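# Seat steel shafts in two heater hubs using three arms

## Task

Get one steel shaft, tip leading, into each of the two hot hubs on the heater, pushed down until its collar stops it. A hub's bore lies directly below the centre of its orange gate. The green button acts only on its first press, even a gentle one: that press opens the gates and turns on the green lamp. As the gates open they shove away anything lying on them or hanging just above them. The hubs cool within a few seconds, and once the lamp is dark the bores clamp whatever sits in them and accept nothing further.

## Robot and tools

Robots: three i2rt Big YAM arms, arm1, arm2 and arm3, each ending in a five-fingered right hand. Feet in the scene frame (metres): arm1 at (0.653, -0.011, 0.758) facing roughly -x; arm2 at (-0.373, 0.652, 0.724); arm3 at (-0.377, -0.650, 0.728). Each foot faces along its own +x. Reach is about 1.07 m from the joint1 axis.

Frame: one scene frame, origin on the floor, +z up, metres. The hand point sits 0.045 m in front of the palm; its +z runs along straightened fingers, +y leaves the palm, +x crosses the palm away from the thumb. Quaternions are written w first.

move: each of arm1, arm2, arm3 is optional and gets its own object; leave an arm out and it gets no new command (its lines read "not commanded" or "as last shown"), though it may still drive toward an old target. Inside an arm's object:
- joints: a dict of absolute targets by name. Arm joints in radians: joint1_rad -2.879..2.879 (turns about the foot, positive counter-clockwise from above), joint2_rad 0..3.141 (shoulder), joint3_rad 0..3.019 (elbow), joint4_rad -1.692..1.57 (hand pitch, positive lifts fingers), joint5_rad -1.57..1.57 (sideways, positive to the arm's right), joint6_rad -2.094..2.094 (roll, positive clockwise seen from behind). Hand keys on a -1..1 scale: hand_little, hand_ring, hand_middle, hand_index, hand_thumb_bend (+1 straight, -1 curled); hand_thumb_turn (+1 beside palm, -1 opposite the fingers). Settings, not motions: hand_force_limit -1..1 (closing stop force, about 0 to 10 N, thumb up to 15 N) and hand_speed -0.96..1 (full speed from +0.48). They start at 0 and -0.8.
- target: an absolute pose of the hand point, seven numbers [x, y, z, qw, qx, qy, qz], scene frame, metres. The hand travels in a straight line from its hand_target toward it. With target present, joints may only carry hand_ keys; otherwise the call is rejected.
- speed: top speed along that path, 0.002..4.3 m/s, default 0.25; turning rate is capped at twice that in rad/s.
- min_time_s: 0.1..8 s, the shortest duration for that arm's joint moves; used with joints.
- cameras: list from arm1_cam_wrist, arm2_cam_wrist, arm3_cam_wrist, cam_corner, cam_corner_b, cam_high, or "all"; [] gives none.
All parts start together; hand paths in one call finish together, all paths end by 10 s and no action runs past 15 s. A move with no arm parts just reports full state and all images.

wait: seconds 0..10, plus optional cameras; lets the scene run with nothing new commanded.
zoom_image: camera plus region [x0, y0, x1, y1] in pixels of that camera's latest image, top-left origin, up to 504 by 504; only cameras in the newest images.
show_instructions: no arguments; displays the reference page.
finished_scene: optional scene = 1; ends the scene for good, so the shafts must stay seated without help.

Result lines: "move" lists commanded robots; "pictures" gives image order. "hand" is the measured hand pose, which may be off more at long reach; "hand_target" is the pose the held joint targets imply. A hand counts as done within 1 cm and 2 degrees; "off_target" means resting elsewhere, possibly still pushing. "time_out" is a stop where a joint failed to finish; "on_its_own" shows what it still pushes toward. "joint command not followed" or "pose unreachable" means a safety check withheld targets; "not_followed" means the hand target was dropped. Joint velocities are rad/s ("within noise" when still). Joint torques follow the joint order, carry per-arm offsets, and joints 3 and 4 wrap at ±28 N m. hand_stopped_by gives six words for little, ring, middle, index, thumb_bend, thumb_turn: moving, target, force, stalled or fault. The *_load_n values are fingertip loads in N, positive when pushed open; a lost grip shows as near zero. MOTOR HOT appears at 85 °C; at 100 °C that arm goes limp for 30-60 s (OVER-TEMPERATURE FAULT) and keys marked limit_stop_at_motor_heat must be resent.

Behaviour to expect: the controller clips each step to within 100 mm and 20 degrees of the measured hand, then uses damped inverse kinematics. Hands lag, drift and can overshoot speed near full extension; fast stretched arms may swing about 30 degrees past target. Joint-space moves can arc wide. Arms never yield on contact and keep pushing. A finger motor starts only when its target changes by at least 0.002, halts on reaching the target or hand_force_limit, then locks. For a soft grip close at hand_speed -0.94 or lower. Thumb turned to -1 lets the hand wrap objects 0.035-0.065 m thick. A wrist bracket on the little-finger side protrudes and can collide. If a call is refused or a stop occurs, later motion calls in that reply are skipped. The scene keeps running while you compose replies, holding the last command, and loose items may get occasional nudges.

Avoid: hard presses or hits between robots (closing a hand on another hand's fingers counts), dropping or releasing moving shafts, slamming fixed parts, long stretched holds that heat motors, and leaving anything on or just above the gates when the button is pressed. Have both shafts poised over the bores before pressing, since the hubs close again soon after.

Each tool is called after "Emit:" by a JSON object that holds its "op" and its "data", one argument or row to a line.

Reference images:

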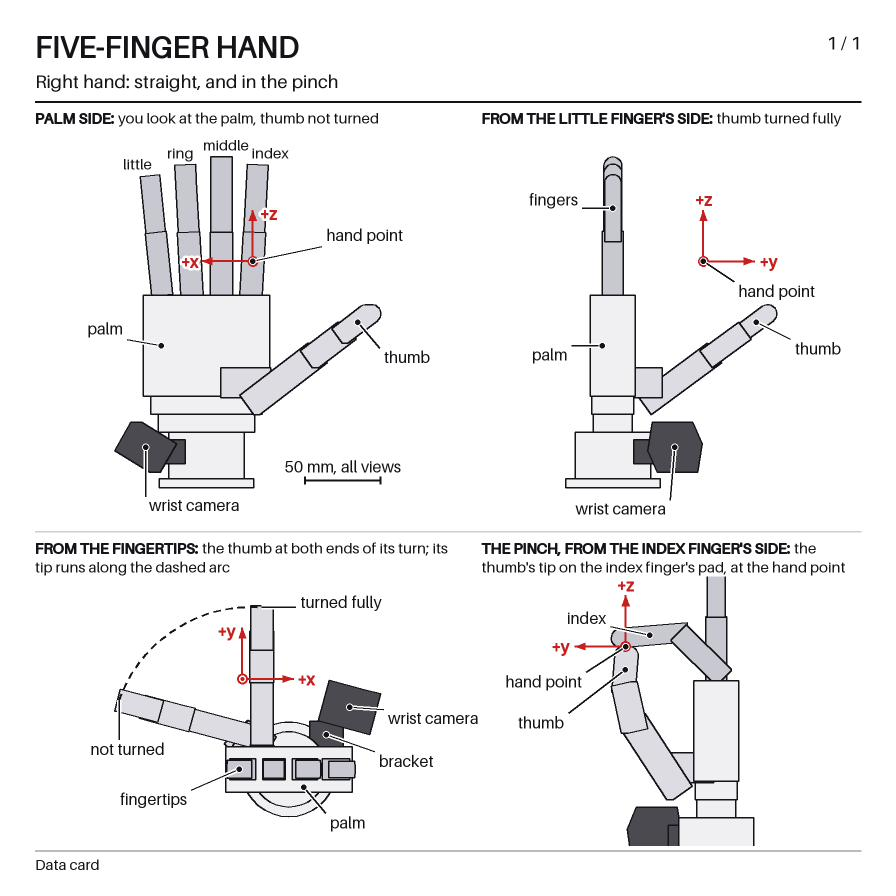

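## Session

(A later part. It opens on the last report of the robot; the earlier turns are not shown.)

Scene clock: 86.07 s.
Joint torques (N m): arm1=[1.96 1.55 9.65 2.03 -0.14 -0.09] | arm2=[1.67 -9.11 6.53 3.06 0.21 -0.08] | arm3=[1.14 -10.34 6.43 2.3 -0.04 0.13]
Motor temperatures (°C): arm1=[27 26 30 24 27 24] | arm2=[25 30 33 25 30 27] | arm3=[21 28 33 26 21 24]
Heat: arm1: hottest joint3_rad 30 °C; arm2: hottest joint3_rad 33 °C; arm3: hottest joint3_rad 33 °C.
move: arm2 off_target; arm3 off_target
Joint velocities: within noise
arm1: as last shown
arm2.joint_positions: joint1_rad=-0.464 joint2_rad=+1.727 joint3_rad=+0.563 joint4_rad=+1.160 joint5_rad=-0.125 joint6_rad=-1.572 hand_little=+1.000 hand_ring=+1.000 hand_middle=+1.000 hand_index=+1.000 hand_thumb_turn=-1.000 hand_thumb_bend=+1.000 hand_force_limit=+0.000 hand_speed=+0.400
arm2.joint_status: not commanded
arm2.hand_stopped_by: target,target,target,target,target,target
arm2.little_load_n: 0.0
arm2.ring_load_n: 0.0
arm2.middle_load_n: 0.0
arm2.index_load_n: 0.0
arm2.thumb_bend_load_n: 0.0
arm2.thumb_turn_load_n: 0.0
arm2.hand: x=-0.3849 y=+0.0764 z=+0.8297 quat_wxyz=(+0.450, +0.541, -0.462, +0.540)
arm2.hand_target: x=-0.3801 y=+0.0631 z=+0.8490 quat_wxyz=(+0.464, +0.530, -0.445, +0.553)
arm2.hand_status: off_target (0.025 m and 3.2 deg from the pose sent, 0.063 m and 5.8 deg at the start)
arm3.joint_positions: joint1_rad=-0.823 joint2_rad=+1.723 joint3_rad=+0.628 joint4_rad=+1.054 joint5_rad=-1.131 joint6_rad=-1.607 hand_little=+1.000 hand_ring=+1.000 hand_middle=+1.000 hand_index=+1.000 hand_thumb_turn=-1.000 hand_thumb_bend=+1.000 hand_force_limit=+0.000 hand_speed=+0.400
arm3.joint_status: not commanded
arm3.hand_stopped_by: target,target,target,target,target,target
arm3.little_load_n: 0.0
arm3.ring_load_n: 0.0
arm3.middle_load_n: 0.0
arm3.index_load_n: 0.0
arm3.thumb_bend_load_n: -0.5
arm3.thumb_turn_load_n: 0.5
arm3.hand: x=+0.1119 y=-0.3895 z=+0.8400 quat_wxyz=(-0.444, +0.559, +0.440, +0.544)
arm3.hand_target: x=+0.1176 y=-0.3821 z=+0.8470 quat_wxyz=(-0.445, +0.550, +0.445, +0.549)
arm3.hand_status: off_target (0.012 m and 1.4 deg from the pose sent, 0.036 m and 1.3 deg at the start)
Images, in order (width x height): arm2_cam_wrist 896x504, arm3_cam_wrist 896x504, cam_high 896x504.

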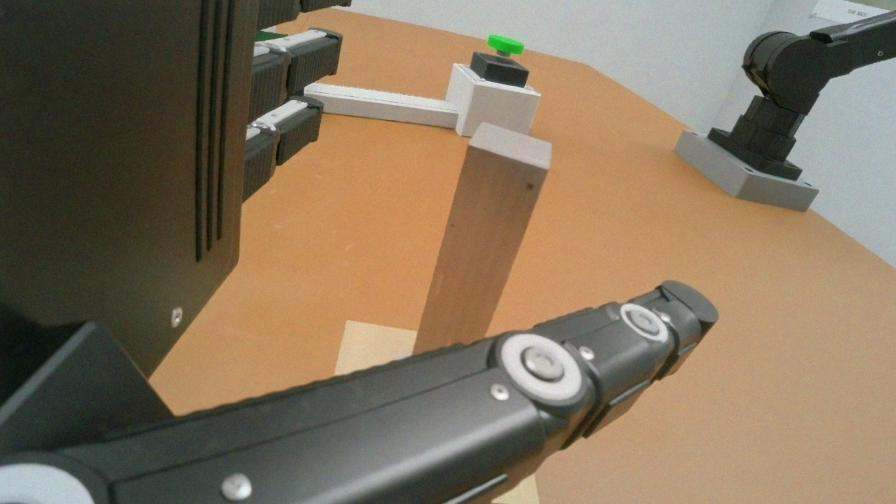

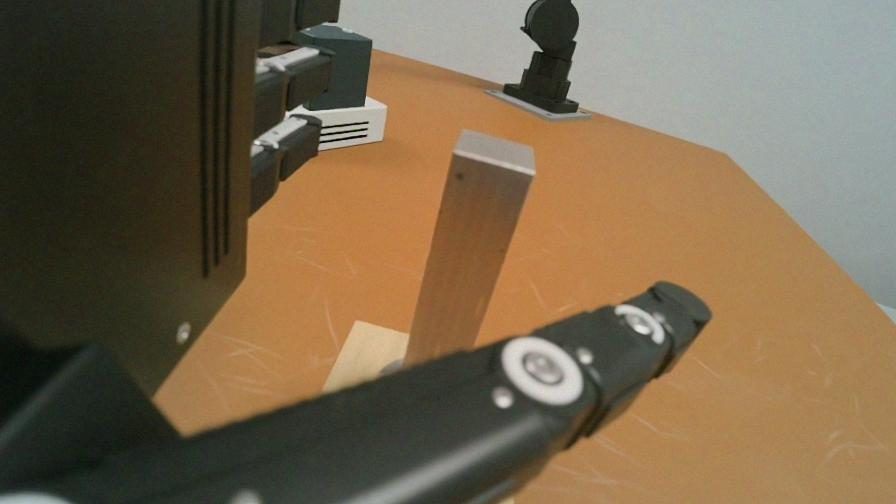

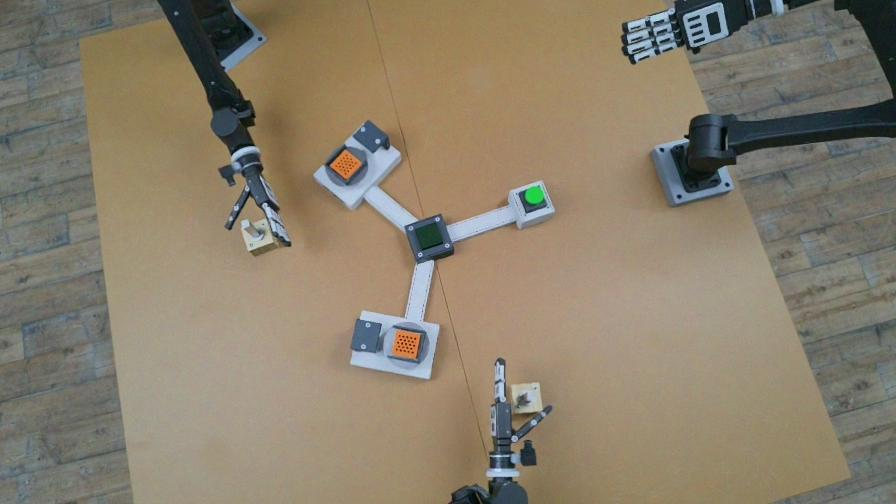

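Emit:
{"op": "move", "data": {
  "arm2": {"target": [-0.3788, 0.0545, 0.850, 0.4643, 0.5298, -0.4445, 0.5534], "speed": 0.05, "joints": {"hand_speed": -0.4, "hand_force_limit": -0.6, "hand_index": 0.2, "hand_middle": 0.2, "hand_thumb_bend": 0.45}},
  "arm3": {"joints": {"hand_speed": -0.4, "hand_force_limit": -0.6, "hand_index": 0.2, "hand_middle": 0.2, "hand_thumb_bend": 0.45}},
  "cameras": ["arm2_cam_wrist", "arm3_cam_wrist"]
}}

Scene clock: 87.93 s.
Joint torques (N m): arm1=[1.96 1.61 9.62 2.03 -0.14 -0.1] | arm2=[1.73 -8.88 6.68 2.56 0.2 -0.1] | arm3=[1.14 -10.46 6.22 2.07 -0.02 0.14]
Motor temperatures (°C): arm1=[27 26 30 24 27 24] | arm2=[25 30 33 26 30 27] | arm3=[21 28 33 26 21 23]
Heat: arm1: hottest joint3_rad 30 °C; arm2: hottest joint3_rad 33 °C; arm3: hottest joint3_rad 33 °C.
move: arm2 off_target; arm3 done
Joint velocities: within noise
arm1: as last shown
arm2.joint_positions: joint1_rad=-0.463 joint2_rad=+1.732 joint3_rad=+0.582 joint4_rad=+1.160 joint5_rad=-0.123 joint6_rad=-1.572 hand_little=+1.000 hand_ring=+1.000 hand_middle=+0.200 hand_index=+0.200 hand_thumb_turn=-1.000 hand_thumb_bend=+0.450 hand_force_limit=-0.600 hand_speed=-0.400
arm2.joint_status: all done
arm2.hand_stopped_by: target,target,target,target,target,target
arm2.little_load_n: 0.0
arm2.ring_load_n: 0.0
arm2.middle_load_n: 0.0
arm2.index_load_n: 0.0
arm2.thumb_bend_load_n: 0.5
arm2.thumb_turn_load_n: 0.0
arm2.hand: x=-0.3846 y=+0.0692 z=+0.8348 quat_wxyz=(+0.454, +0.537, -0.458, +0.543)
arm2.hand_target: x=-0.3788 y=+0.0555 z=+0.8501 quat_wxyz=(+0.464, +0.530, -0.445, +0.553)
arm2.hand_status: off_target (0.022 m and 2.5 deg from the pose sent, 0.030 m and 3.2 deg at the start)
arm3.joint_positions: joint1_rad=-0.823 joint2_rad=+1.723 joint3_rad=+0.628 joint4_rad=+1.054 joint5_rad=-1.131 joint6_rad=-1.607 hand_little=+1.000 hand_ring=+1.000 hand_middle=+0.200 hand_index=+0.200 hand_thumb_turn=-1.000 hand_thumb_bend=+0.450 hand_force_limit=-0.600 hand_speed=-0.400
arm3.joint_status: all done
arm3.hand_stopped_by: target,target,target,target,target,target
arm3.little_load_n: 0.0
arm3.ring_load_n: 0.0
arm3.middle_load_n: 0.0
arm3.index_load_n: 0.0
arm3.thumb_bend_load_n: 0.0
arm3.thumb_turn_load_n: 0.5
arm3.hand: x=+0.1119 y=-0.3894 z=+0.8399 quat_wxyz=(-0.444, +0.559, +0.440, +0.544)
arm3.hand_target: x=+0.1176 y=-0.3821 z=+0.8470 quat_wxyz=(-0.445, +0.550, +0.445, +0.549)
arm3.hand_status: not commanded
Images, in order (width x height): arm2_cam_wrist 896x504, arm3_cam_wrist 896x504.

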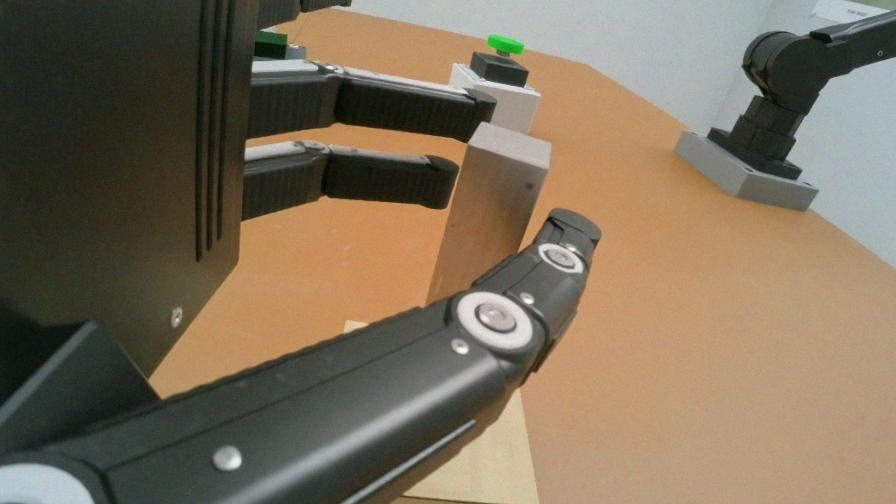

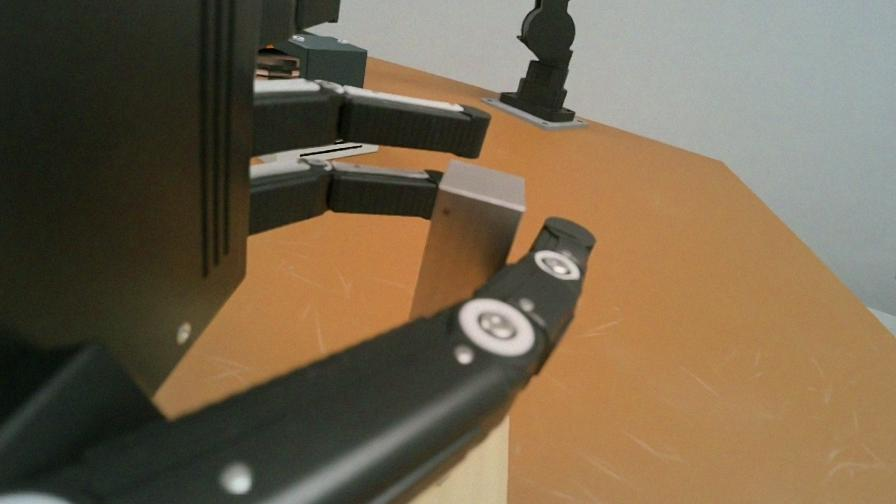

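Emit:
{"op": "zoom_image", "data": {
  "camera": "arm2_cam_wrist",
  "region": [380, 60, 640, 320]
}}

Emit:
{"op": "zoom_image", "data": {
  "camera": "arm3_cam_wrist",
  "region": [380, 60, 640, 320]
}}

Scaled by 1.938 from the camera's image (finer frame: 1280x720).

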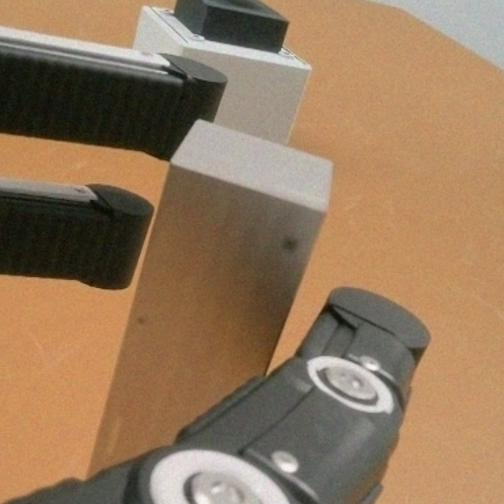

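Scaled by 1.938 from the camera's image (finer frame: 1280x720).

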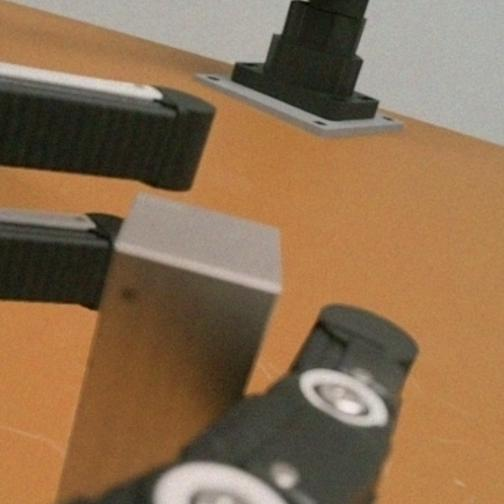

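Emit:
{"op": "move", "data": {
  "arm2": {"target": [-0.3788, 0.0545, 0.840, 0.4643, 0.5298, -0.4445, 0.5534], "speed": 0.05},
  "arm3": {"joints": {"hand_speed": -0.9, "hand_force_limit": -0.7, "hand_index": 0.0, "hand_middle": 0.0, "hand_thumb_bend": 0.1}},
  "cameras": ["arm2_cam_wrist", "arm3_cam_wrist"]
}}

Scene clock: 91.13 s.
Joint torques (N m): arm1=[2.02 1.61 9.65 2.03 -0.14 -0.1] | arm2=[1.26 -9.58 6.31 3.06 0.17 -0.05] | arm3=[0.67 -10.4 6.22 2.11 -0.4 0.17]
Motor temperatures (°C): arm1=[27 26 30 24 27 24] | arm2=[25 30 33 26 30 27] | arm3=[21 28 33 26 21 23]
Heat: arm1: hottest joint3_rad 30 °C; arm2: hottest joint3_rad 33 °C; arm3: hottest joint3_rad 33 °C.
move: arm2 off_target; arm3 off_target
Joint velocities: within noise
arm1: as last shown
arm2.joint_positions: joint1_rad=-0.463 joint2_rad=+1.768 joint3_rad=+0.582 joint4_rad=+1.181 joint5_rad=-0.123 joint6_rad=-1.572 hand_little=+1.000 hand_ring=+1.000 hand_middle=+0.200 hand_index=+0.200 hand_thumb_turn=-1.000 hand_thumb_bend=+0.450 hand_force_limit=-0.600 hand_speed=-0.400
arm2.joint_status: not commanded
arm2.hand_stopped_by: target,target,target,target,target,target
arm2.little_load_n: 0.0
arm2.ring_load_n: 0.0
arm2.middle_load_n: 0.0
arm2.index_load_n: 0.0
arm2.thumb_bend_load_n: 0.0
arm2.thumb_turn_load_n: 0.5
arm2.hand: x=-0.3845 y=+0.0694 z=+0.8210 quat_wxyz=(+0.451, +0.541, -0.462, +0.539)
arm2.hand_target: x=-0.3789 y=+0.0557 z=+0.8402 quat_wxyz=(+0.464, +0.530, -0.445, +0.553)
arm2.hand_status: off_target (0.025 m and 3.3 deg from the pose sent, 0.016 m and 2.5 deg at the start)
arm3.joint_positions: joint1_rad=-0.823 joint2_rad=+1.723 joint3_rad=+0.628 joint4_rad=+1.055 joint5_rad=-1.123 joint6_rad=-1.607 hand_little=+1.000 hand_ring=+1.000 hand_middle=+0.000 hand_index=+0.000 hand_thumb_turn=-1.000 hand_thumb_bend=+0.217 hand_force_limit=-0.700 hand_speed=-0.900
arm3.joint_status: hand_thumb_bend off_target (ended at +0.217, target +0.100); the others done
arm3.hand_stopped_by: target,target,target,target,force,target
arm3.little_load_n: 0.0
arm3.ring_load_n: 0.0
arm3.middle_load_n: 0.0
arm3.index_load_n: 0.5
arm3.thumb_bend_load_n: 2.5
arm3.thumb_turn_load_n: 0.0
arm3.hand: x=+0.1135 y=-0.3903 z=+0.8402 quat_wxyz=(-0.442, +0.561, +0.438, +0.546)
arm3.hand_target: x=+0.1176 y=-0.3821 z=+0.8470 quat_wxyz=(-0.445, +0.550, +0.445, +0.549)
arm3.hand_status: not commanded
Images, in order (width x height): arm2_cam_wrist 896x504, arm3_cam_wrist 896x504.

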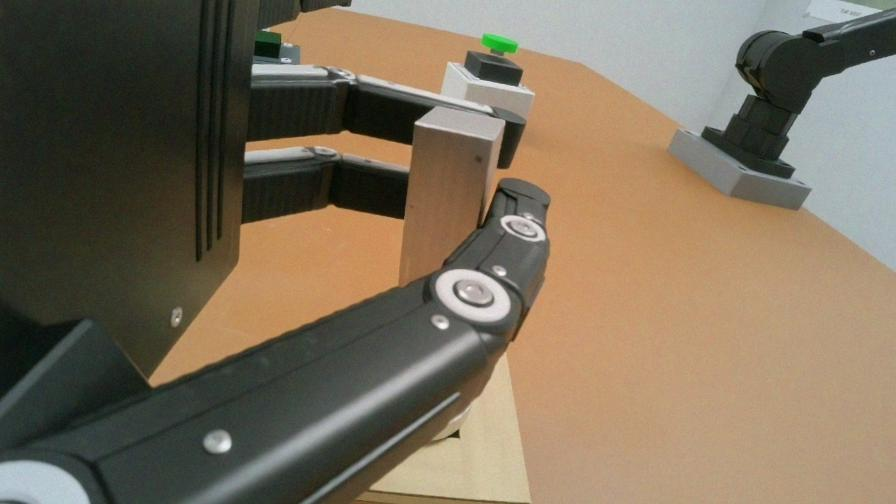

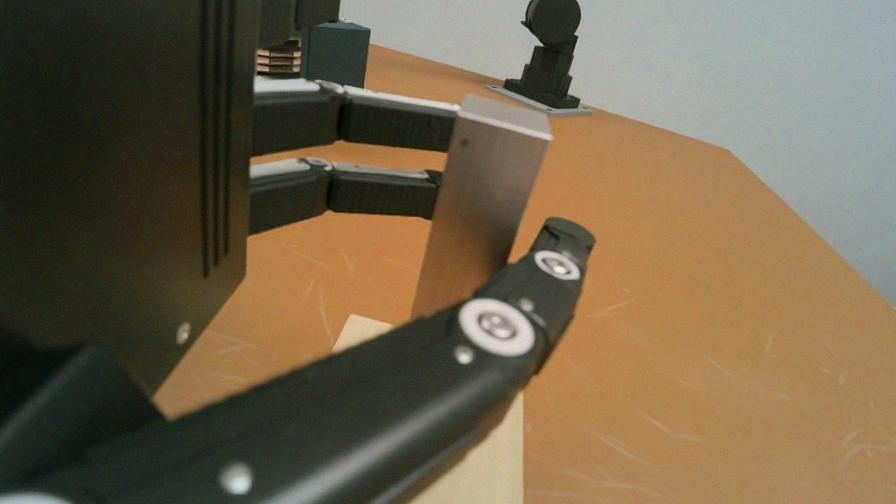

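Emit:
{"op": "move", "data": {
  "arm3": {"joints": {"hand_speed": 0.0, "hand_index": 0.25, "hand_middle": 0.25, "hand_thumb_bend": 0.6}}
}}

Emit:
{"op": "move", "data": {
  "arm2": {"target": [-0.3804, 0.0633, 0.841, 0.4643, 0.5298, -0.4445, 0.5534], "speed": 0.05},
  "arm3": {"target": [0.1164, -0.388, 0.847, -0.445, 0.5495, 0.445, 0.5495], "speed": 0.05},
  "cameras": ["arm2_cam_wrist", "arm3_cam_wrist"]
}}

Scene clock: 94.10 s.
Joint torques (N m): arm1=[1.9 1.55 9.63 2.03 -0.14 -0.1] | arm2=[1.38 -9.23 6.35 3.17 0.2 -0.05] | arm3=[0.5 -10.23 6.3 2.14 -0.14 0.18]
Motor temperatures (°C): arm1=[27 26 30 24 27 24] | arm2=[25 30 33 26 30 27] | arm3=[21 28 33 26 21 23]
Heat: arm1: hottest joint3_rad 30 °C; arm2: hottest joint3_rad 33 °C; arm3: hottest joint3_rad 33 °C.
move: arm3 done
Joint velocities: within noise
arm1, arm2: as last shown
arm2.thumb_turn_load_n: 0.0
arm3.joint_positions: joint1_rad=-0.823 joint2_rad=+1.723 joint3_rad=+0.628 joint4_rad=+1.055 joint5_rad=-1.128 joint6_rad=-1.607 hand_little=+1.000 hand_ring=+1.000 hand_middle=+0.250 hand_index=+0.250 hand_thumb_turn=-1.000 hand_thumb_bend=+0.600 hand_force_limit=-0.700 hand_speed=+0.000
arm3.joint_status: all done
arm3.hand_stopped_by: target,target,target,target,target,target
arm3.little_load_n: 0.0
arm3.ring_load_n: 0.0
arm3.middle_load_n: 0.0
arm3.index_load_n: 0.0
arm3.thumb_bend_load_n: 0.0
arm3.thumb_turn_load_n: 0.5
arm3.hand: x=+0.1125 y=-0.3898 z=+0.8402 quat_wxyz=(-0.443, +0.559, +0.440, +0.545)
arm3.hand_target: x=+0.1176 y=-0.3821 z=+0.8471 quat_wxyz=(-0.445, +0.550, +0.445, +0.549)
arm3.hand_status: not commanded
pictures: none

Scene clock: 95.07 s.
Joint torques (N m): arm1=[1.9 1.67 9.65 2.02 -0.14 -0.1] | arm2=[0.73 -10.58 4.88 3.02 0.07 -0.06] | arm3=[-0.09 -10.93 5.61 2.14 -0.15 0.15]
Motor temperatures (°C): arm1=[27 26 30 24 27 24] | arm2=[25 30 33 26 30 27] | arm3=[21 28 33 26 21 23]
Heat: arm1: hottest joint3_rad 30 °C; arm2: hottest joint3_rad 33 °C; arm3: hottest joint3_rad 33 °C.
move: arm2 off_target; arm3 done
Joint velocities: within noise
arm1: as last shown
arm2.joint_positions: joint1_rad=-0.463 joint2_rad=+1.768 joint3_rad=+0.582 joint4_rad=+1.190 joint5_rad=-0.123 joint6_rad=-1.572 hand_little=+1.000 hand_ring=+1.000 hand_middle=+0.200 hand_index=+0.200 hand_thumb_turn=-1.000 hand_thumb_bend=+0.450 hand_force_limit=-0.600 hand_speed=-0.400
arm2.joint_status: not commanded
arm2.hand_stopped_by: target,target,target,target,target,target
arm2.little_load_n: 0.0
arm2.ring_load_n: 0.0
arm2.middle_load_n: 0.0
arm2.index_load_n: 0.0
arm2.thumb_bend_load_n: 0.0
arm2.thumb_turn_load_n: 0.5
arm2.hand: x=-0.3845 y=+0.0691 z=+0.8234 quat_wxyz=(+0.453, +0.539, -0.460, +0.542)
arm2.hand_target: x=-0.3805 y=+0.0637 z=+0.8409 quat_wxyz=(+0.464, +0.530, -0.445, +0.553)
arm2.hand_status: off_target (0.019 m and 2.8 deg from the pose sent, 0.021 m and 3.3 deg at the start)
arm3.joint_positions: joint1_rad=-0.823 joint2_rad=+1.723 joint3_rad=+0.628 joint4_rad=+1.055 joint5_rad=-1.142 joint6_rad=-1.607 hand_little=+1.000 hand_ring=+1.000 hand_middle=+0.250 hand_index=+0.250 hand_thumb_turn=-1.000 hand_thumb_bend=+0.600 hand_force_limit=-0.700 hand_speed=+0.000
arm3.joint_status: not commanded
arm3.hand_stopped_by: target,target,target,target,target,target
arm3.little_load_n: 0.0
arm3.ring_load_n: 0.0
arm3.middle_load_n: 0.0
arm3.index_load_n: 0.0
arm3.thumb_bend_load_n: 0.0
arm3.thumb_turn_load_n: 0.0
arm3.hand: x=+0.1101 y=-0.3884 z=+0.8404 quat_wxyz=(-0.447, +0.556, +0.443, +0.542)
arm3.hand_target: x=+0.1162 y=-0.3880 z=+0.8470 quat_wxyz=(-0.445, +0.550, +0.445, +0.549)
arm3.hand_status: done (0.009 m and 1.2 deg from the pose sent, 0.008 m and 1.4 deg at the start)
Images, in order (width x height): arm2_cam_wrist 896x504, arm3_cam_wrist 896x504.

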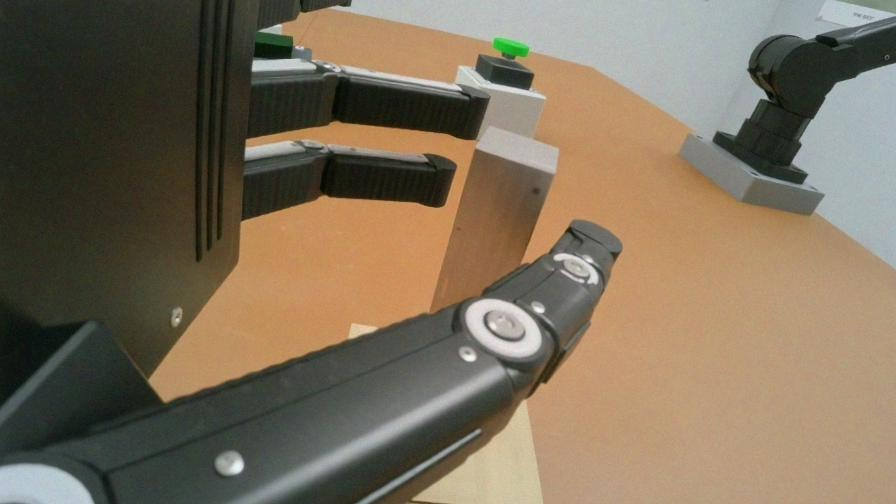

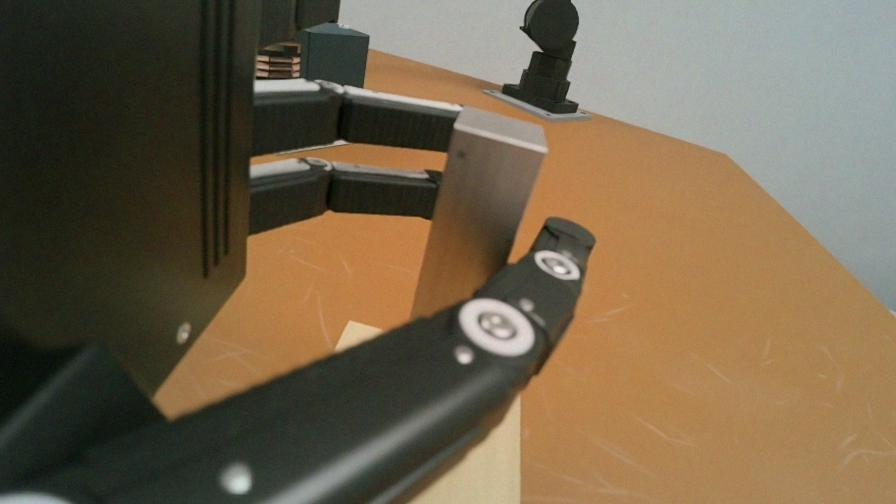

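Emit:
{"op": "move", "data": {
  "arm2": {"target": [-0.3837, 0.094, 0.841, 0.4643, 0.5298, -0.4445, 0.5534], "speed": 0.08},
  "arm3": {"target": [0.111, -0.420, 0.847, -0.445, 0.5495, 0.445, 0.5495], "speed": 0.08}
}}

Emit:
{"op": "move", "data": {
  "arm2": {"target": [-0.378, 0.062, 0.841, 0.4643, 0.5298, -0.4445, 0.5534], "speed": 0.08},
  "arm3": {"target": [0.117, -0.3904, 0.847, -0.445, 0.5495, 0.445, 0.5495], "speed": 0.08},
  "cameras": ["arm2_cam_wrist", "arm3_cam_wrist"]
}}

Scene clock: 96.77 s.
Joint torques (N m): arm1=[1.9 1.55 9.65 2.03 -0.14 -0.09] | arm2=[0.73 -10.81 3.48 3.14 -0.07 -0.07] | arm3=[-0.91 -12.51 4.04 2.11 -0.14 0.1]
Motor temperatures (°C): arm1=[27 26 30 24 27 24] | arm2=[25 30 33 26 30 27] | arm3=[21 28 33 26 21 23]
Heat: arm1: hottest joint3_rad 30 °C; arm2: hottest joint3_rad 33 °C; arm3: hottest joint3_rad 33 °C.
move: arm2 off_target; arm3 done
Joint velocities: within noise
arm1: as last shown
arm2.joint_positions: joint1_rad=-0.463 joint2_rad=+1.733 joint3_rad=+0.513 joint4_rad=+1.232 joint5_rad=-0.125 joint6_rad=-1.572 hand_little=+1.000 hand_ring=+1.000 hand_middle=+0.200 hand_index=+0.200 hand_thumb_turn=-1.000 hand_thumb_bend=+0.450 hand_force_limit=-0.600 hand_speed=-0.400
arm2.joint_status: not commanded
arm2.hand_stopped_by: target,target,target,target,target,target
arm2.little_load_n: 0.0
arm2.ring_load_n: 0.0
arm2.middle_load_n: 0.0
arm2.index_load_n: 0.0
arm2.thumb_bend_load_n: 0.0
arm2.thumb_turn_load_n: 0.5
arm2.hand: x=-0.3853 y=+0.0938 z=+0.8256 quat_wxyz=(+0.454, +0.537, -0.457, +0.544)
arm2.hand_target: x=-0.3838 y=+0.0940 z=+0.8409 quat_wxyz=(+0.464, +0.530, -0.445, +0.553)
arm2.hand_status: off_target (0.016 m and 2.3 deg from the pose sent, 0.031 m and 2.8 deg at the start)
arm3.joint_positions: joint1_rad=-0.894 joint2_rad=+1.723 joint3_rad=+0.619 joint4_rad=+1.065 joint5_rad=-1.219 joint6_rad=-1.607 hand_little=+1.000 hand_ring=+1.000 hand_middle=+0.250 hand_index=+0.250 hand_thumb_turn=-1.000 hand_thumb_bend=+0.600 hand_force_limit=-0.700 hand_speed=+0.000
arm3.joint_status: not commanded
arm3.hand_stopped_by: target,target,target,target,target,target
arm3.little_load_n: 0.0
arm3.ring_load_n: 0.0
arm3.middle_load_n: 0.0
arm3.index_load_n: 0.0
arm3.thumb_bend_load_n: 0.0
arm3.thumb_turn_load_n: 0.0
arm3.hand: x=+0.1110 y=-0.4155 z=+0.8391 quat_wxyz=(-0.450, +0.554, +0.444, +0.542)
arm3.hand_target: x=+0.1110 y=-0.4200 z=+0.8468 quat_wxyz=(-0.445, +0.550, +0.445, +0.549)
arm3.hand_status: done (0.009 m and 1.2 deg from the pose sent, 0.032 m and 1.2 deg at the start)
pictures: none

Scene clock: 97.73 s.
Joint torques (N m): arm1=[1.96 1.61 9.63 2.03 -0.14 -0.09] | arm2=[0.73 -9.05 6 1.91 0.18 -0.1] | arm3=[1.2 -10.64 6.19 1.88 0.01 0.15]
Motor temperatures (°C): arm1=[27 26 30 24 27 24] | arm2=[25 30 33 26 30 27] | arm3=[21 28 33 26 21 23]
Heat: arm1: hottest joint3_rad 30 °C; arm2: hottest joint3_rad 33 °C; arm3: hottest joint3_rad 33 °C.
move: arm2 off_target; arm3 off_target
Joint velocities: within noise
arm1: as last shown
arm2.joint_positions: joint1_rad=-0.460 joint2_rad=+1.753 joint3_rad=+0.568 joint4_rad=+1.223 joint5_rad=-0.120 joint6_rad=-1.572 hand_little=+1.000 hand_ring=+1.000 hand_middle=+0.200 hand_index=+0.200 hand_thumb_turn=-1.000 hand_thumb_bend=+0.450 hand_force_limit=-0.600 hand_speed=-0.400
arm2.joint_status: not commanded
arm2.hand_stopped_by: target,target,target,target,target,target
arm2.little_load_n: 0.0
arm2.ring_load_n: 0.0
arm2.middle_load_n: 0.0
arm2.index_load_n: 0.0
arm2.thumb_bend_load_n: 0.0
arm2.thumb_turn_load_n: 0.0
arm2.hand: x=-0.3834 y=+0.0736 z=+0.8342 quat_wxyz=(+0.461, +0.531, -0.451, +0.549)
arm2.hand_target: x=-0.3780 y=+0.0626 z=+0.8410 quat_wxyz=(+0.464, +0.530, -0.445, +0.553)
arm2.hand_status: off_target (0.014 m and 1.0 deg from the pose sent, 0.036 m and 2.3 deg at the start)
arm3.joint_positions: joint1_rad=-0.841 joint2_rad=+1.723 joint3_rad=+0.619 joint4_rad=+1.065 joint5_rad=-1.151 joint6_rad=-1.607 hand_little=+1.000 hand_ring=+1.000 hand_middle=+0.250 hand_index=+0.250 hand_thumb_turn=-1.000 hand_thumb_bend=+0.600 hand_force_limit=-0.700 hand_speed=+0.000
arm3.joint_status: not commanded
arm3.hand_stopped_by: target,target,target,target,target,target
arm3.little_load_n: 0.0
arm3.ring_load_n: 0.0
arm3.middle_load_n: 0.0
arm3.index_load_n: 0.0
arm3.thumb_bend_load_n: 0.0
arm3.thumb_turn_load_n: 0.0
arm3.hand: x=+0.1100 y=-0.3966 z=+0.8388 quat_wxyz=(-0.445, +0.558, +0.441, +0.544)
arm3.hand_target: x=+0.1166 y=-0.3905 z=+0.8470 quat_wxyz=(-0.445, +0.550, +0.445, +0.549)
arm3.hand_status: off_target (0.012 m and 1.2 deg from the pose sent, 0.027 m and 1.2 deg at the start)
Images, in order (width x height): arm2_cam_wrist 896x504, arm3_cam_wrist 896x504.

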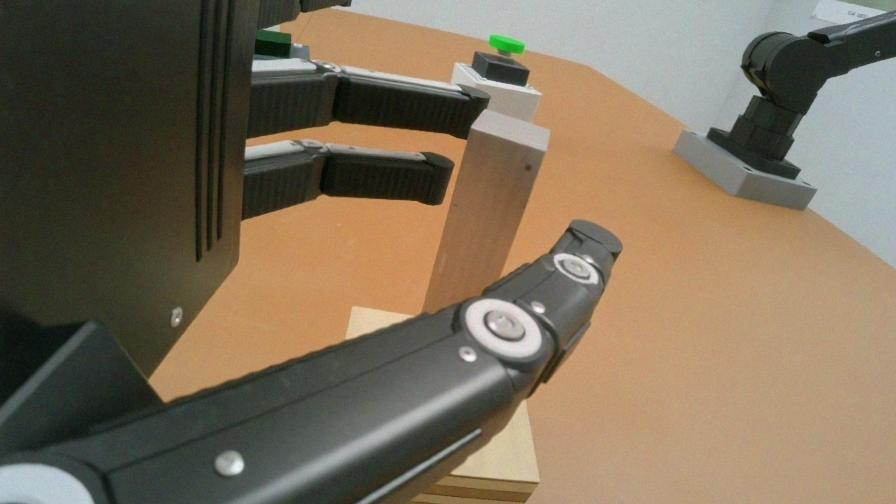

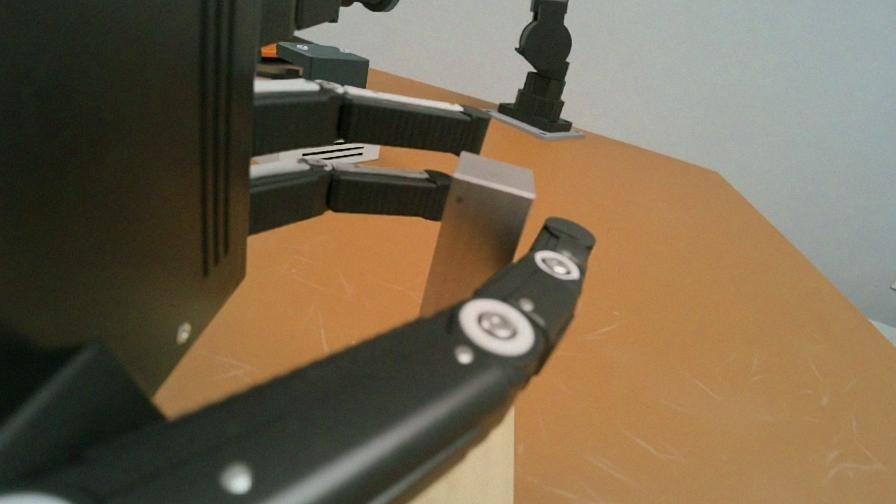

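Emit:
{"op": "move", "data": {
  "arm2": {"target": [-0.385, 0.103, 0.834, 0.4643, 0.5298, -0.4445, 0.5534], "speed": 0.08}
}}

Emit:
{"op": "move", "data": {
  "arm2": {"target": [-0.3797, 0.0710, 0.832, 0.4643, 0.5298, -0.4445, 0.5534], "speed": 0.08},
  "arm3": {"joints": {"hand_speed": -0.8, "hand_force_limit": -0.8, "hand_index": 0.05, "hand_middle": 0.05}},
  "cameras": ["arm2_cam_wrist", "arm3_cam_wrist"]
}}

Scene clock: 99.30 s.
Joint torques (N m): arm1=[1.96 1.61 9.65 2 -0.13 -0.1] | arm2=[0.62 -10.52 3.43 3.1 -0.09 -0.06] | arm3=[0.91 -11.11 6.22 1.89 0.02 0.22]
Motor temperatures (°C): arm1=[27 26 30 24 27 24] | arm2=[25 30 33 26 30 27] | arm3=[21 28 32 26 21 23]
Heat: arm1: hottest joint3_rad 30 °C; arm2: hottest joint3_rad 33 °C; arm3: hottest joint3_rad 32 °C.
move: arm2 off_target
Joint velocities: within noise
arm1.joint_positions: joint1_rad=-0.392 joint2_rad=+0.614 joint3_rad=+1.410 joint4_rad=-1.275 joint5_rad=-0.205 joint6_rad=-1.509 hand_little=+1.000 hand_ring=+1.000 hand_middle=+1.000 hand_index=+1.000 hand_thumb_turn=+1.000 hand_thumb_bend=+1.000 hand_force_limit=+0.000 hand_speed=-0.800
arm1.joint_status: not commanded
arm1.hand_stopped_by: target,target,target,target,target,target
arm1.little_load_n: 0.0
arm1.ring_load_n: 0.0
arm1.middle_load_n: 0.0
arm1.index_load_n: 0.0
arm1.thumb_bend_load_n: 0.0
arm1.thumb_turn_load_n: 0.0
arm1.hand: x=+0.4312 y=+0.1010 z=+1.2770 quat_wxyz=(-0.524, +0.141, +0.840, +0.000)
arm1.hand_target: x=+0.4325 y=+0.1004 z=+1.2875 quat_wxyz=(-0.534, +0.138, +0.834, +0.002)
arm1.hand_status: not commanded
arm2.joint_positions: joint1_rad=-0.460 joint2_rad=+1.749 joint3_rad=+0.486 joint4_rad=+1.273 joint5_rad=-0.126 joint6_rad=-1.572 hand_little=+1.000 hand_ring=+1.000 hand_middle=+0.200 hand_index=+0.200 hand_thumb_turn=-1.000 hand_thumb_bend=+0.450 hand_force_limit=-0.600 hand_speed=-0.400
arm2.joint_status: not commanded
arm2.hand_stopped_by: target,target,target,target,target,target
arm2.little_load_n: 0.0
arm2.ring_load_n: 0.0
arm2.middle_load_n: 0.0
arm2.index_load_n: 0.0
arm2.thumb_bend_load_n: 0.0
arm2.thumb_turn_load_n: 0.0
arm2.hand: x=-0.3833 y=+0.1034 z=+0.8175 quat_wxyz=(+0.452, +0.539, -0.457, +0.544)
arm2.hand_target: x=-0.3850 y=+0.1030 z=+0.8337 quat_wxyz=(+0.464, +0.530, -0.445, +0.553)
arm2.hand_status: off_target (0.017 m and 2.5 deg from the pose sent, 0.030 m and 1.0 deg at the start)
arm3: as last shown
arm3.thumb_turn_load_n: 0.5
arm3.hand_target: x=+0.1166 y=-0.3904 z=+0.8470 quat_wxyz=(-0.445, +0.550, +0.445, +0.549)
pictures: none

Scene clock: 100.27 s.
Joint torques (N m): arm1=[1.96 1.61 9.66 2.02 -0.14 -0.09] | arm2=[0.62 -9 5.71 1.87 0.18 -0.07] | arm3=[0.79 -10.81 6.24 1.94 0.01 0.14]
Motor temperatures (°C): arm1=[27 26 30 24 27 24] | arm2=[25 30 33 26 30 27] | arm3=[21 28 32 26 21 23]
Heat: arm1: hottest joint3_rad 30 °C; arm2: hottest joint3_rad 33 °C; arm3: hottest joint3_rad 32 °C.
move: arm2 off_target; arm3 done
Joint velocities: within noise
arm1: as last shown
arm2.joint_positions: joint1_rad=-0.460 joint2_rad=+1.773 joint3_rad=+0.544 joint4_rad=+1.267 joint5_rad=-0.123 joint6_rad=-1.572 hand_little=+1.000 hand_ring=+1.000 hand_middle=+0.200 hand_index=+0.200 hand_thumb_turn=-1.000 hand_thumb_bend=+0.450 hand_force_limit=-0.600 hand_speed=-0.400
arm2.joint_status: not commanded
arm2.hand_stopped_by: target,target,target,target,target,target
arm2.little_load_n: 0.0
arm2.ring_load_n: 0.0
arm2.middle_load_n: 0.0
arm2.index_load_n: 0.0
arm2.thumb_bend_load_n: 0.0
arm2.thumb_turn_load_n: 0.5
arm2.hand: x=-0.3830 y=+0.0818 z=+0.8264 quat_wxyz=(+0.461, +0.531, -0.450, +0.551)
arm2.hand_target: x=-0.3797 y=+0.0714 z=+0.8322 quat_wxyz=(+0.464, +0.530, -0.445, +0.553)
arm2.hand_status: off_target (0.013 m and 0.8 deg from the pose sent, 0.036 m and 2.5 deg at the start)
arm3.joint_positions: joint1_rad=-0.841 joint2_rad=+1.723 joint3_rad=+0.619 joint4_rad=+1.065 joint5_rad=-1.151 joint6_rad=-1.607 hand_little=+1.000 hand_ring=+1.000 hand_middle=+0.050 hand_index=+0.050 hand_thumb_turn=-1.000 hand_thumb_bend=+0.600 hand_force_limit=-0.800 hand_speed=-0.800
arm3.joint_status: all done
arm3.hand_stopped_by: target,target,target,target,target,target
arm3.little_load_n: 0.0
arm3.ring_load_n: 0.5
arm3.middle_load_n: 0.0
arm3.index_load_n: 0.0
arm3.thumb_bend_load_n: 0.0
arm3.thumb_turn_load_n: 0.5
arm3.hand: x=+0.1100 y=-0.3966 z=+0.8388 quat_wxyz=(-0.445, +0.558, +0.441, +0.544)
arm3.hand_target: x=+0.1166 y=-0.3904 z=+0.8470 quat_wxyz=(-0.445, +0.550, +0.445, +0.549)
arm3.hand_status: not commanded
Images, in order (width x height): arm2_cam_wrist 896x504, arm3_cam_wrist 896x504.

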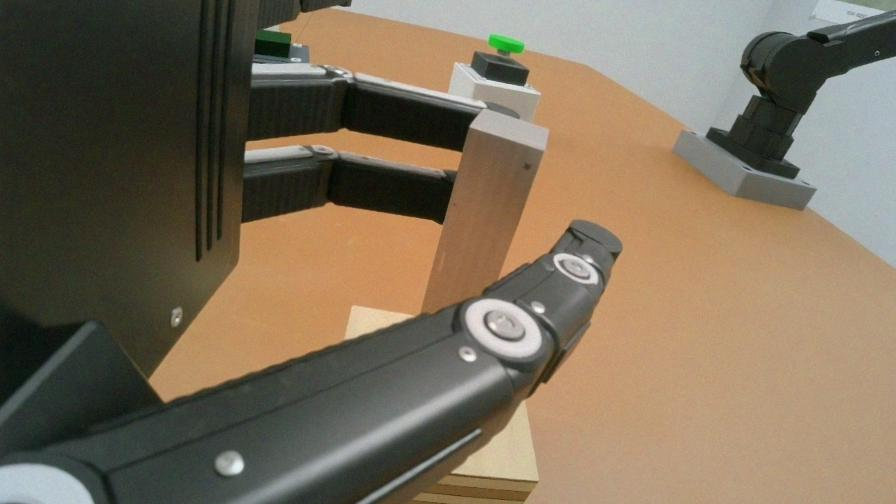

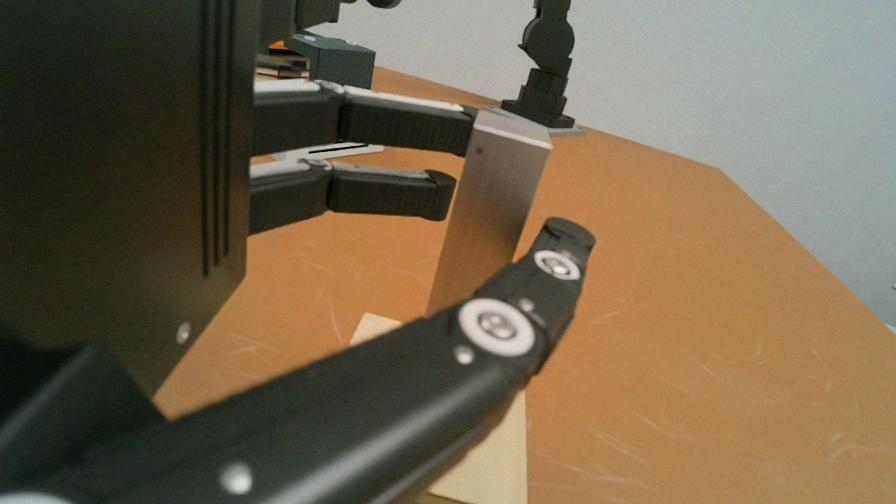

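Emit:
{"op": "move", "data": {
  "arm3": {"joints": {"hand_speed": -0.9, "hand_index": -0.25, "hand_middle": -0.25}},
  "cameras": ["arm2_cam_wrist"]
}}

Scene clock: 102.00 s.
Joint torques (N m): arm1=[1.96 1.61 9.65 2.02 -0.14 -0.1] | arm2=[1.08 -9.41 5.72 1.89 0.21 -0.12] | arm3=[0.67 -10.7 6.23 1.8 -0.02 0.14]
Motor temperatures (°C): arm1=[27 26 30 24 27 24] | arm2=[25 30 33 25 30 27] | arm3=[21 28 32 26 21 23]
Heat: arm1: hottest joint3_rad 30 °C; arm2: hottest joint3_rad 33 °C; arm3: hottest joint3_rad 32 °C.
move: arm3 off_target
Joint velocities: within noise
arm1, arm2: as last shown
arm1.middle_load_n: 0.5
arm3.joint_positions: joint1_rad=-0.841 joint2_rad=+1.723 joint3_rad=+0.619 joint4_rad=+1.065 joint5_rad=-1.151 joint6_rad=-1.606 hand_little=+1.000 hand_ring=+1.000 hand_middle=-0.247 hand_index=-0.126 hand_thumb_turn=-1.000 hand_thumb_bend=+0.600 hand_force_limit=-0.800 hand_speed=-0.900
arm3.joint_status: hand_index off_target (ended at -0.126, target -0.250); the others done
arm3.hand_stopped_by: target,target,force,force,target,target
arm3.little_load_n: 0.0
arm3.ring_load_n: 0.0
arm3.middle_load_n: 1.0
arm3.index_load_n: 0.0
arm3.thumb_bend_load_n: 0.0
arm3.thumb_turn_load_n: 0.0
arm3.hand: x=+0.1100 y=-0.3966 z=+0.8388 quat_wxyz=(-0.445, +0.558, +0.441, +0.544)
arm3.hand_target: x=+0.1166 y=-0.3906 z=+0.8470 quat_wxyz=(-0.445, +0.550, +0.445, +0.549)
arm3.hand_status: not commanded
Images, in order (width x height): arm2_cam_wrist 896x504.

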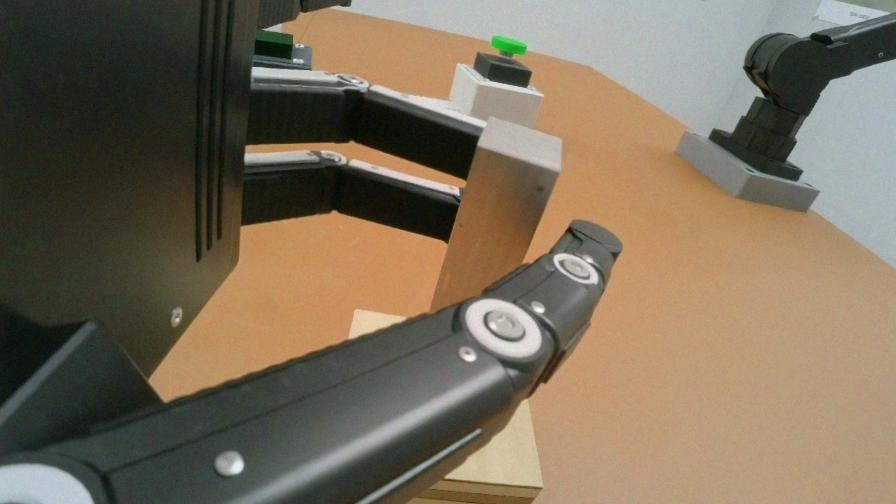

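Emit:
{"op": "move", "data": {
  "arm2": {"target": [-0.3905, 0.1155, 0.834, 0.4643, 0.5298, -0.4445, 0.5534], "speed": 0.08, "joints": {"hand_index": 0.25, "hand_middle": 0.25, "hand_thumb_bend": 0.5}},
  "arm3": {"joints": {"hand_speed": 0.0, "hand_index": 0.25, "hand_middle": 0.25, "hand_thumb_bend": 0.5}}
}}

Emit:
{"op": "move", "data": {
  "arm2": {"target": [-0.3847, 0.0827, 0.832, 0.4643, 0.5298, -0.4445, 0.5534], "speed": 0.08},
  "arm3": {"target": [0.1105, -0.434, 0.846, -0.445, 0.5495, 0.445, 0.5495], "speed": 0.08}
}}

Emit:
{"op": "move", "data": {
  "arm3": {"target": [0.1172, -0.4028, 0.846, -0.445, 0.5495, 0.445, 0.5495], "speed": 0.08},
  "cameras": ["arm2_cam_wrist", "arm3_cam_wrist"]
}}

Scene clock: 103.83 s.
Joint torques (N m): arm1=[1.96 1.55 9.65 2.02 -0.14 -0.1] | arm2=[-0.03 -9.7 3.03 3.07 -0.08 -0.07] | arm3=[0.62 -10.81 6.15 1.91 -0.07 0.14]
Motor temperatures (°C): arm1=[27 26 30 24 27 24] | arm2=[25 30 33 25 30 27] | arm3=[21 28 32 26 21 23]
Heat: arm1: hottest joint3_rad 30 °C; arm2: hottest joint3_rad 33 °C; arm3: hottest joint3_rad 32 °C.
move: arm2 off_target; arm3 done
Joint velocities: within noise
arm1: as last shown
arm1.middle_load_n: 0.0
arm2.joint_positions: joint1_rad=-0.469 joint2_rad=+1.729 joint3_rad=+0.452 joint4_rad=+1.291 joint5_rad=-0.141 joint6_rad=-1.572 hand_little=+1.000 hand_ring=+1.000 hand_middle=+0.250 hand_index=+0.250 hand_thumb_turn=-1.000 hand_thumb_bend=+0.500 hand_force_limit=-0.600 hand_speed=-0.400
arm2.joint_status: all done
arm2.hand_stopped_by: target,target,target,target,target,target
arm2.little_load_n: 0.0
arm2.ring_load_n: 0.5
arm2.middle_load_n: 0.0
arm2.index_load_n: 0.0
arm2.thumb_bend_load_n: 0.0
arm2.thumb_turn_load_n: 0.5
arm2.hand: x=-0.3859 y=+0.1153 z=+0.8199 quat_wxyz=(+0.452, +0.539, -0.454, +0.547)
arm2.hand_target: x=-0.3904 y=+0.1156 z=+0.8339 quat_wxyz=(+0.464, +0.530, -0.445, +0.553)
arm2.hand_status: off_target (0.015 m and 2.2 deg from the pose sent, 0.035 m and 0.8 deg at the start)
arm3.joint_positions: joint1_rad=-0.841 joint2_rad=+1.723 joint3_rad=+0.619 joint4_rad=+1.065 joint5_rad=-1.151 joint6_rad=-1.606 hand_little=+1.000 hand_ring=+1.000 hand_middle=+0.250 hand_index=+0.250 hand_thumb_turn=-1.000 hand_thumb_bend=+0.500 hand_force_limit=-0.800 hand_speed=+0.000
arm3.joint_status: all done
arm3.hand_stopped_by: target,target,target,target,target,target
arm3.little_load_n: 0.0
arm3.ring_load_n: 0.0
arm3.middle_load_n: 0.0
arm3.index_load_n: 0.0
arm3.thumb_bend_load_n: 0.0
arm3.thumb_turn_load_n: 0.5
arm3.hand: x=+0.1101 y=-0.3967 z=+0.8388 quat_wxyz=(-0.445, +0.558, +0.441, +0.544)
arm3.hand_target: x=+0.1167 y=-0.3906 z=+0.8470 quat_wxyz=(-0.445, +0.550, +0.445, +0.549)
arm3.hand_status: not commanded
pictures: none

Scene clock: 105.00 s.
Joint torques (N m): arm1=[1.96 1.67 9.63 2.03 -0.14 -0.1] | arm2=[1.08 -8.76 5.6 1.96 0.2 -0.07] | arm3=[-1.03 -12.81 3.96 2.04 0.02 0.18]
Motor temperatures (°C): arm1=[27 26 30 24 27 24] | arm2=[25 30 32 25 30 27] | arm3=[21 28 32 26 21 23]
Heat: arm1: hottest joint3_rad 30 °C; arm2: hottest joint3_rad 32 °C; arm3: hottest joint3_rad 32 °C.
move: arm2 off_target; arm3 done
Joint velocities: within noise
arm1: as last shown
arm1.index_load_n: -0.5
arm2.joint_positions: joint1_rad=-0.469 joint2_rad=+1.757 joint3_rad=+0.510 joint4_rad=+1.285 joint5_rad=-0.136 joint6_rad=-1.572 hand_little=+1.000 hand_ring=+1.000 hand_middle=+0.250 hand_index=+0.250 hand_thumb_turn=-1.000 hand_thumb_bend=+0.500 hand_force_limit=-0.600 hand_speed=-0.400
arm2.joint_status: not commanded
arm2.hand_stopped_by: target,target,target,target,target,target
arm2.little_load_n: 0.0
arm2.ring_load_n: 0.0
arm2.middle_load_n: 0.0
arm2.index_load_n: -0.5
arm2.thumb_bend_load_n: 0.0
arm2.thumb_turn_load_n: 0.5
arm2.hand: x=-0.3862 y=+0.0938 z=+0.8262 quat_wxyz=(+0.460, +0.532, -0.449, +0.551)
arm2.hand_target: x=-0.3846 y=+0.0831 z=+0.8321 quat_wxyz=(+0.464, +0.530, -0.444, +0.553)
arm2.hand_status: off_target (0.013 m and 0.8 deg from the pose sent, 0.035 m and 2.2 deg at the start)
arm3.joint_positions: joint1_rad=-0.924 joint2_rad=+1.722 joint3_rad=+0.613 joint4_rad=+1.069 joint5_rad=-1.257 joint6_rad=-1.606 hand_little=+1.000 hand_ring=+1.000 hand_middle=+0.250 hand_index=+0.250 hand_thumb_turn=-1.000 hand_thumb_bend=+0.500 hand_force_limit=-0.800 hand_speed=+0.000
arm3.joint_status: not commanded
arm3.hand_stopped_by: target,target,target,target,target,target
arm3.little_load_n: 0.0
arm3.ring_load_n: 0.0
arm3.middle_load_n: 0.5
arm3.index_load_n: 0.0
arm3.thumb_bend_load_n: 0.0
arm3.thumb_turn_load_n: 0.0
arm3.hand: x=+0.1093 y=-0.4268 z=+0.8387 quat_wxyz=(-0.452, +0.552, +0.446, +0.540)
arm3.hand_target: x=+0.1106 y=-0.4338 z=+0.8460 quat_wxyz=(-0.445, +0.549, +0.445, +0.550)
arm3.hand_status: done (0.010 m and 1.4 deg from the pose sent, 0.038 m and 1.2 deg at the start)
pictures: none

Scene clock: 105.97 s.
Joint torques (N m): arm1=[1.9 1.61 9.63 2.03 -0.14 -0.1] | arm2=[0.73 -7.88 5.57 2.02 0.18 -0.07] | arm3=[0.73 -10.99 6.09 1.77 0 0.18]
Motor temperatures (°C): arm1=[27 26 30 24 27 24] | arm2=[25 30 32 25 30 27] | arm3=[21 28 32 26 21 23]
Heat: arm1: hottest joint3_rad 30 °C; arm2: hottest joint3_rad 32 °C; arm3: hottest joint3_rad 32 °C.
move: arm3 off_target
Joint velocities: within noise
arm1, arm2: as last shown
arm1.index_load_n: 0.0
arm2.index_load_n: 0.0
arm3.joint_positions: joint1_rad=-0.872 joint2_rad=+1.722 joint3_rad=+0.613 joint4_rad=+1.069 joint5_rad=-1.182 joint6_rad=-1.606 hand_little=+1.000 hand_ring=+1.000 hand_middle=+0.250 hand_index=+0.250 hand_thumb_turn=-1.000 hand_thumb_bend=+0.500 hand_force_limit=-0.800 hand_speed=+0.000
arm3.joint_status: not commanded
arm3.hand_stopped_by: target,target,target,target,target,target
arm3.little_load_n: 0.0
arm3.ring_load_n: 0.0
arm3.middle_load_n: 0.0
arm3.index_load_n: 0.0
arm3.thumb_bend_load_n: 0.0
arm3.thumb_turn_load_n: 0.5
arm3.hand: x=+0.1106 y=-0.4092 z=+0.8383 quat_wxyz=(-0.445, +0.558, +0.440, +0.545)
arm3.hand_target: x=+0.1170 y=-0.4029 z=+0.8463 quat_wxyz=(-0.445, +0.549, +0.445, +0.550)
arm3.hand_status: off_target (0.012 m and 1.3 deg from the pose sent, 0.026 m and 1.4 deg at the start)
Images, in order (width x height): arm2_cam_wrist 896x504, arm3_cam_wrist 896x504.

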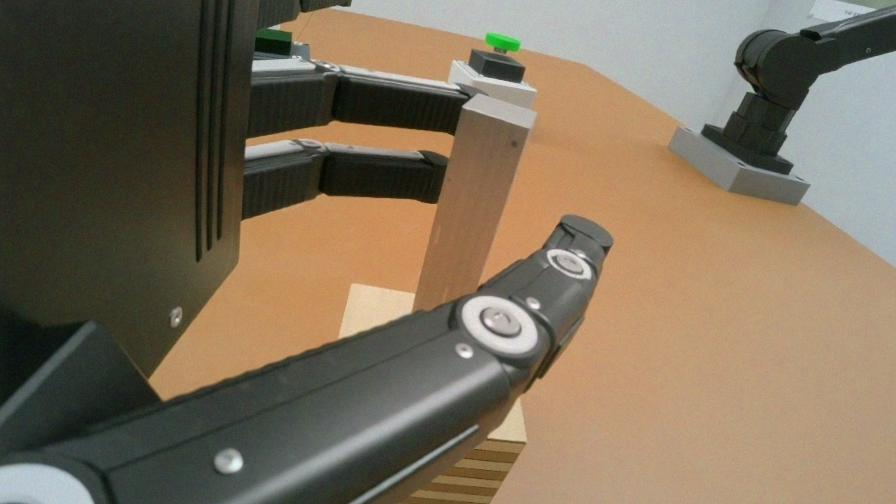

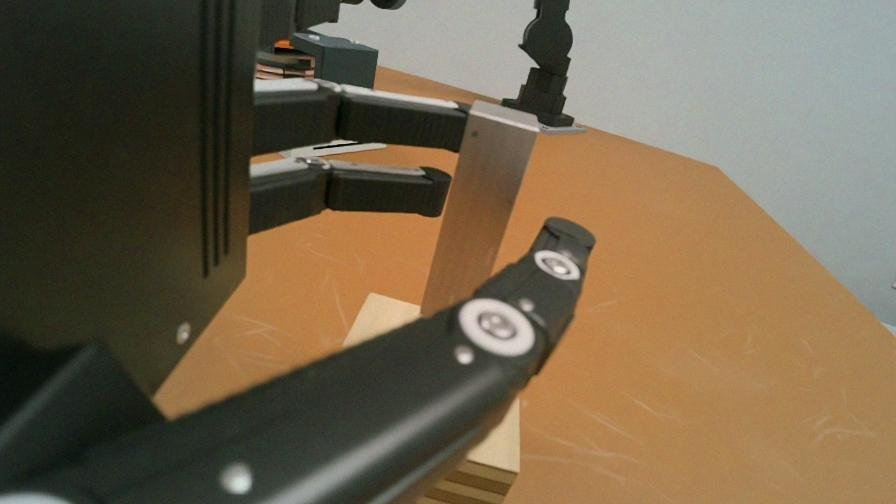

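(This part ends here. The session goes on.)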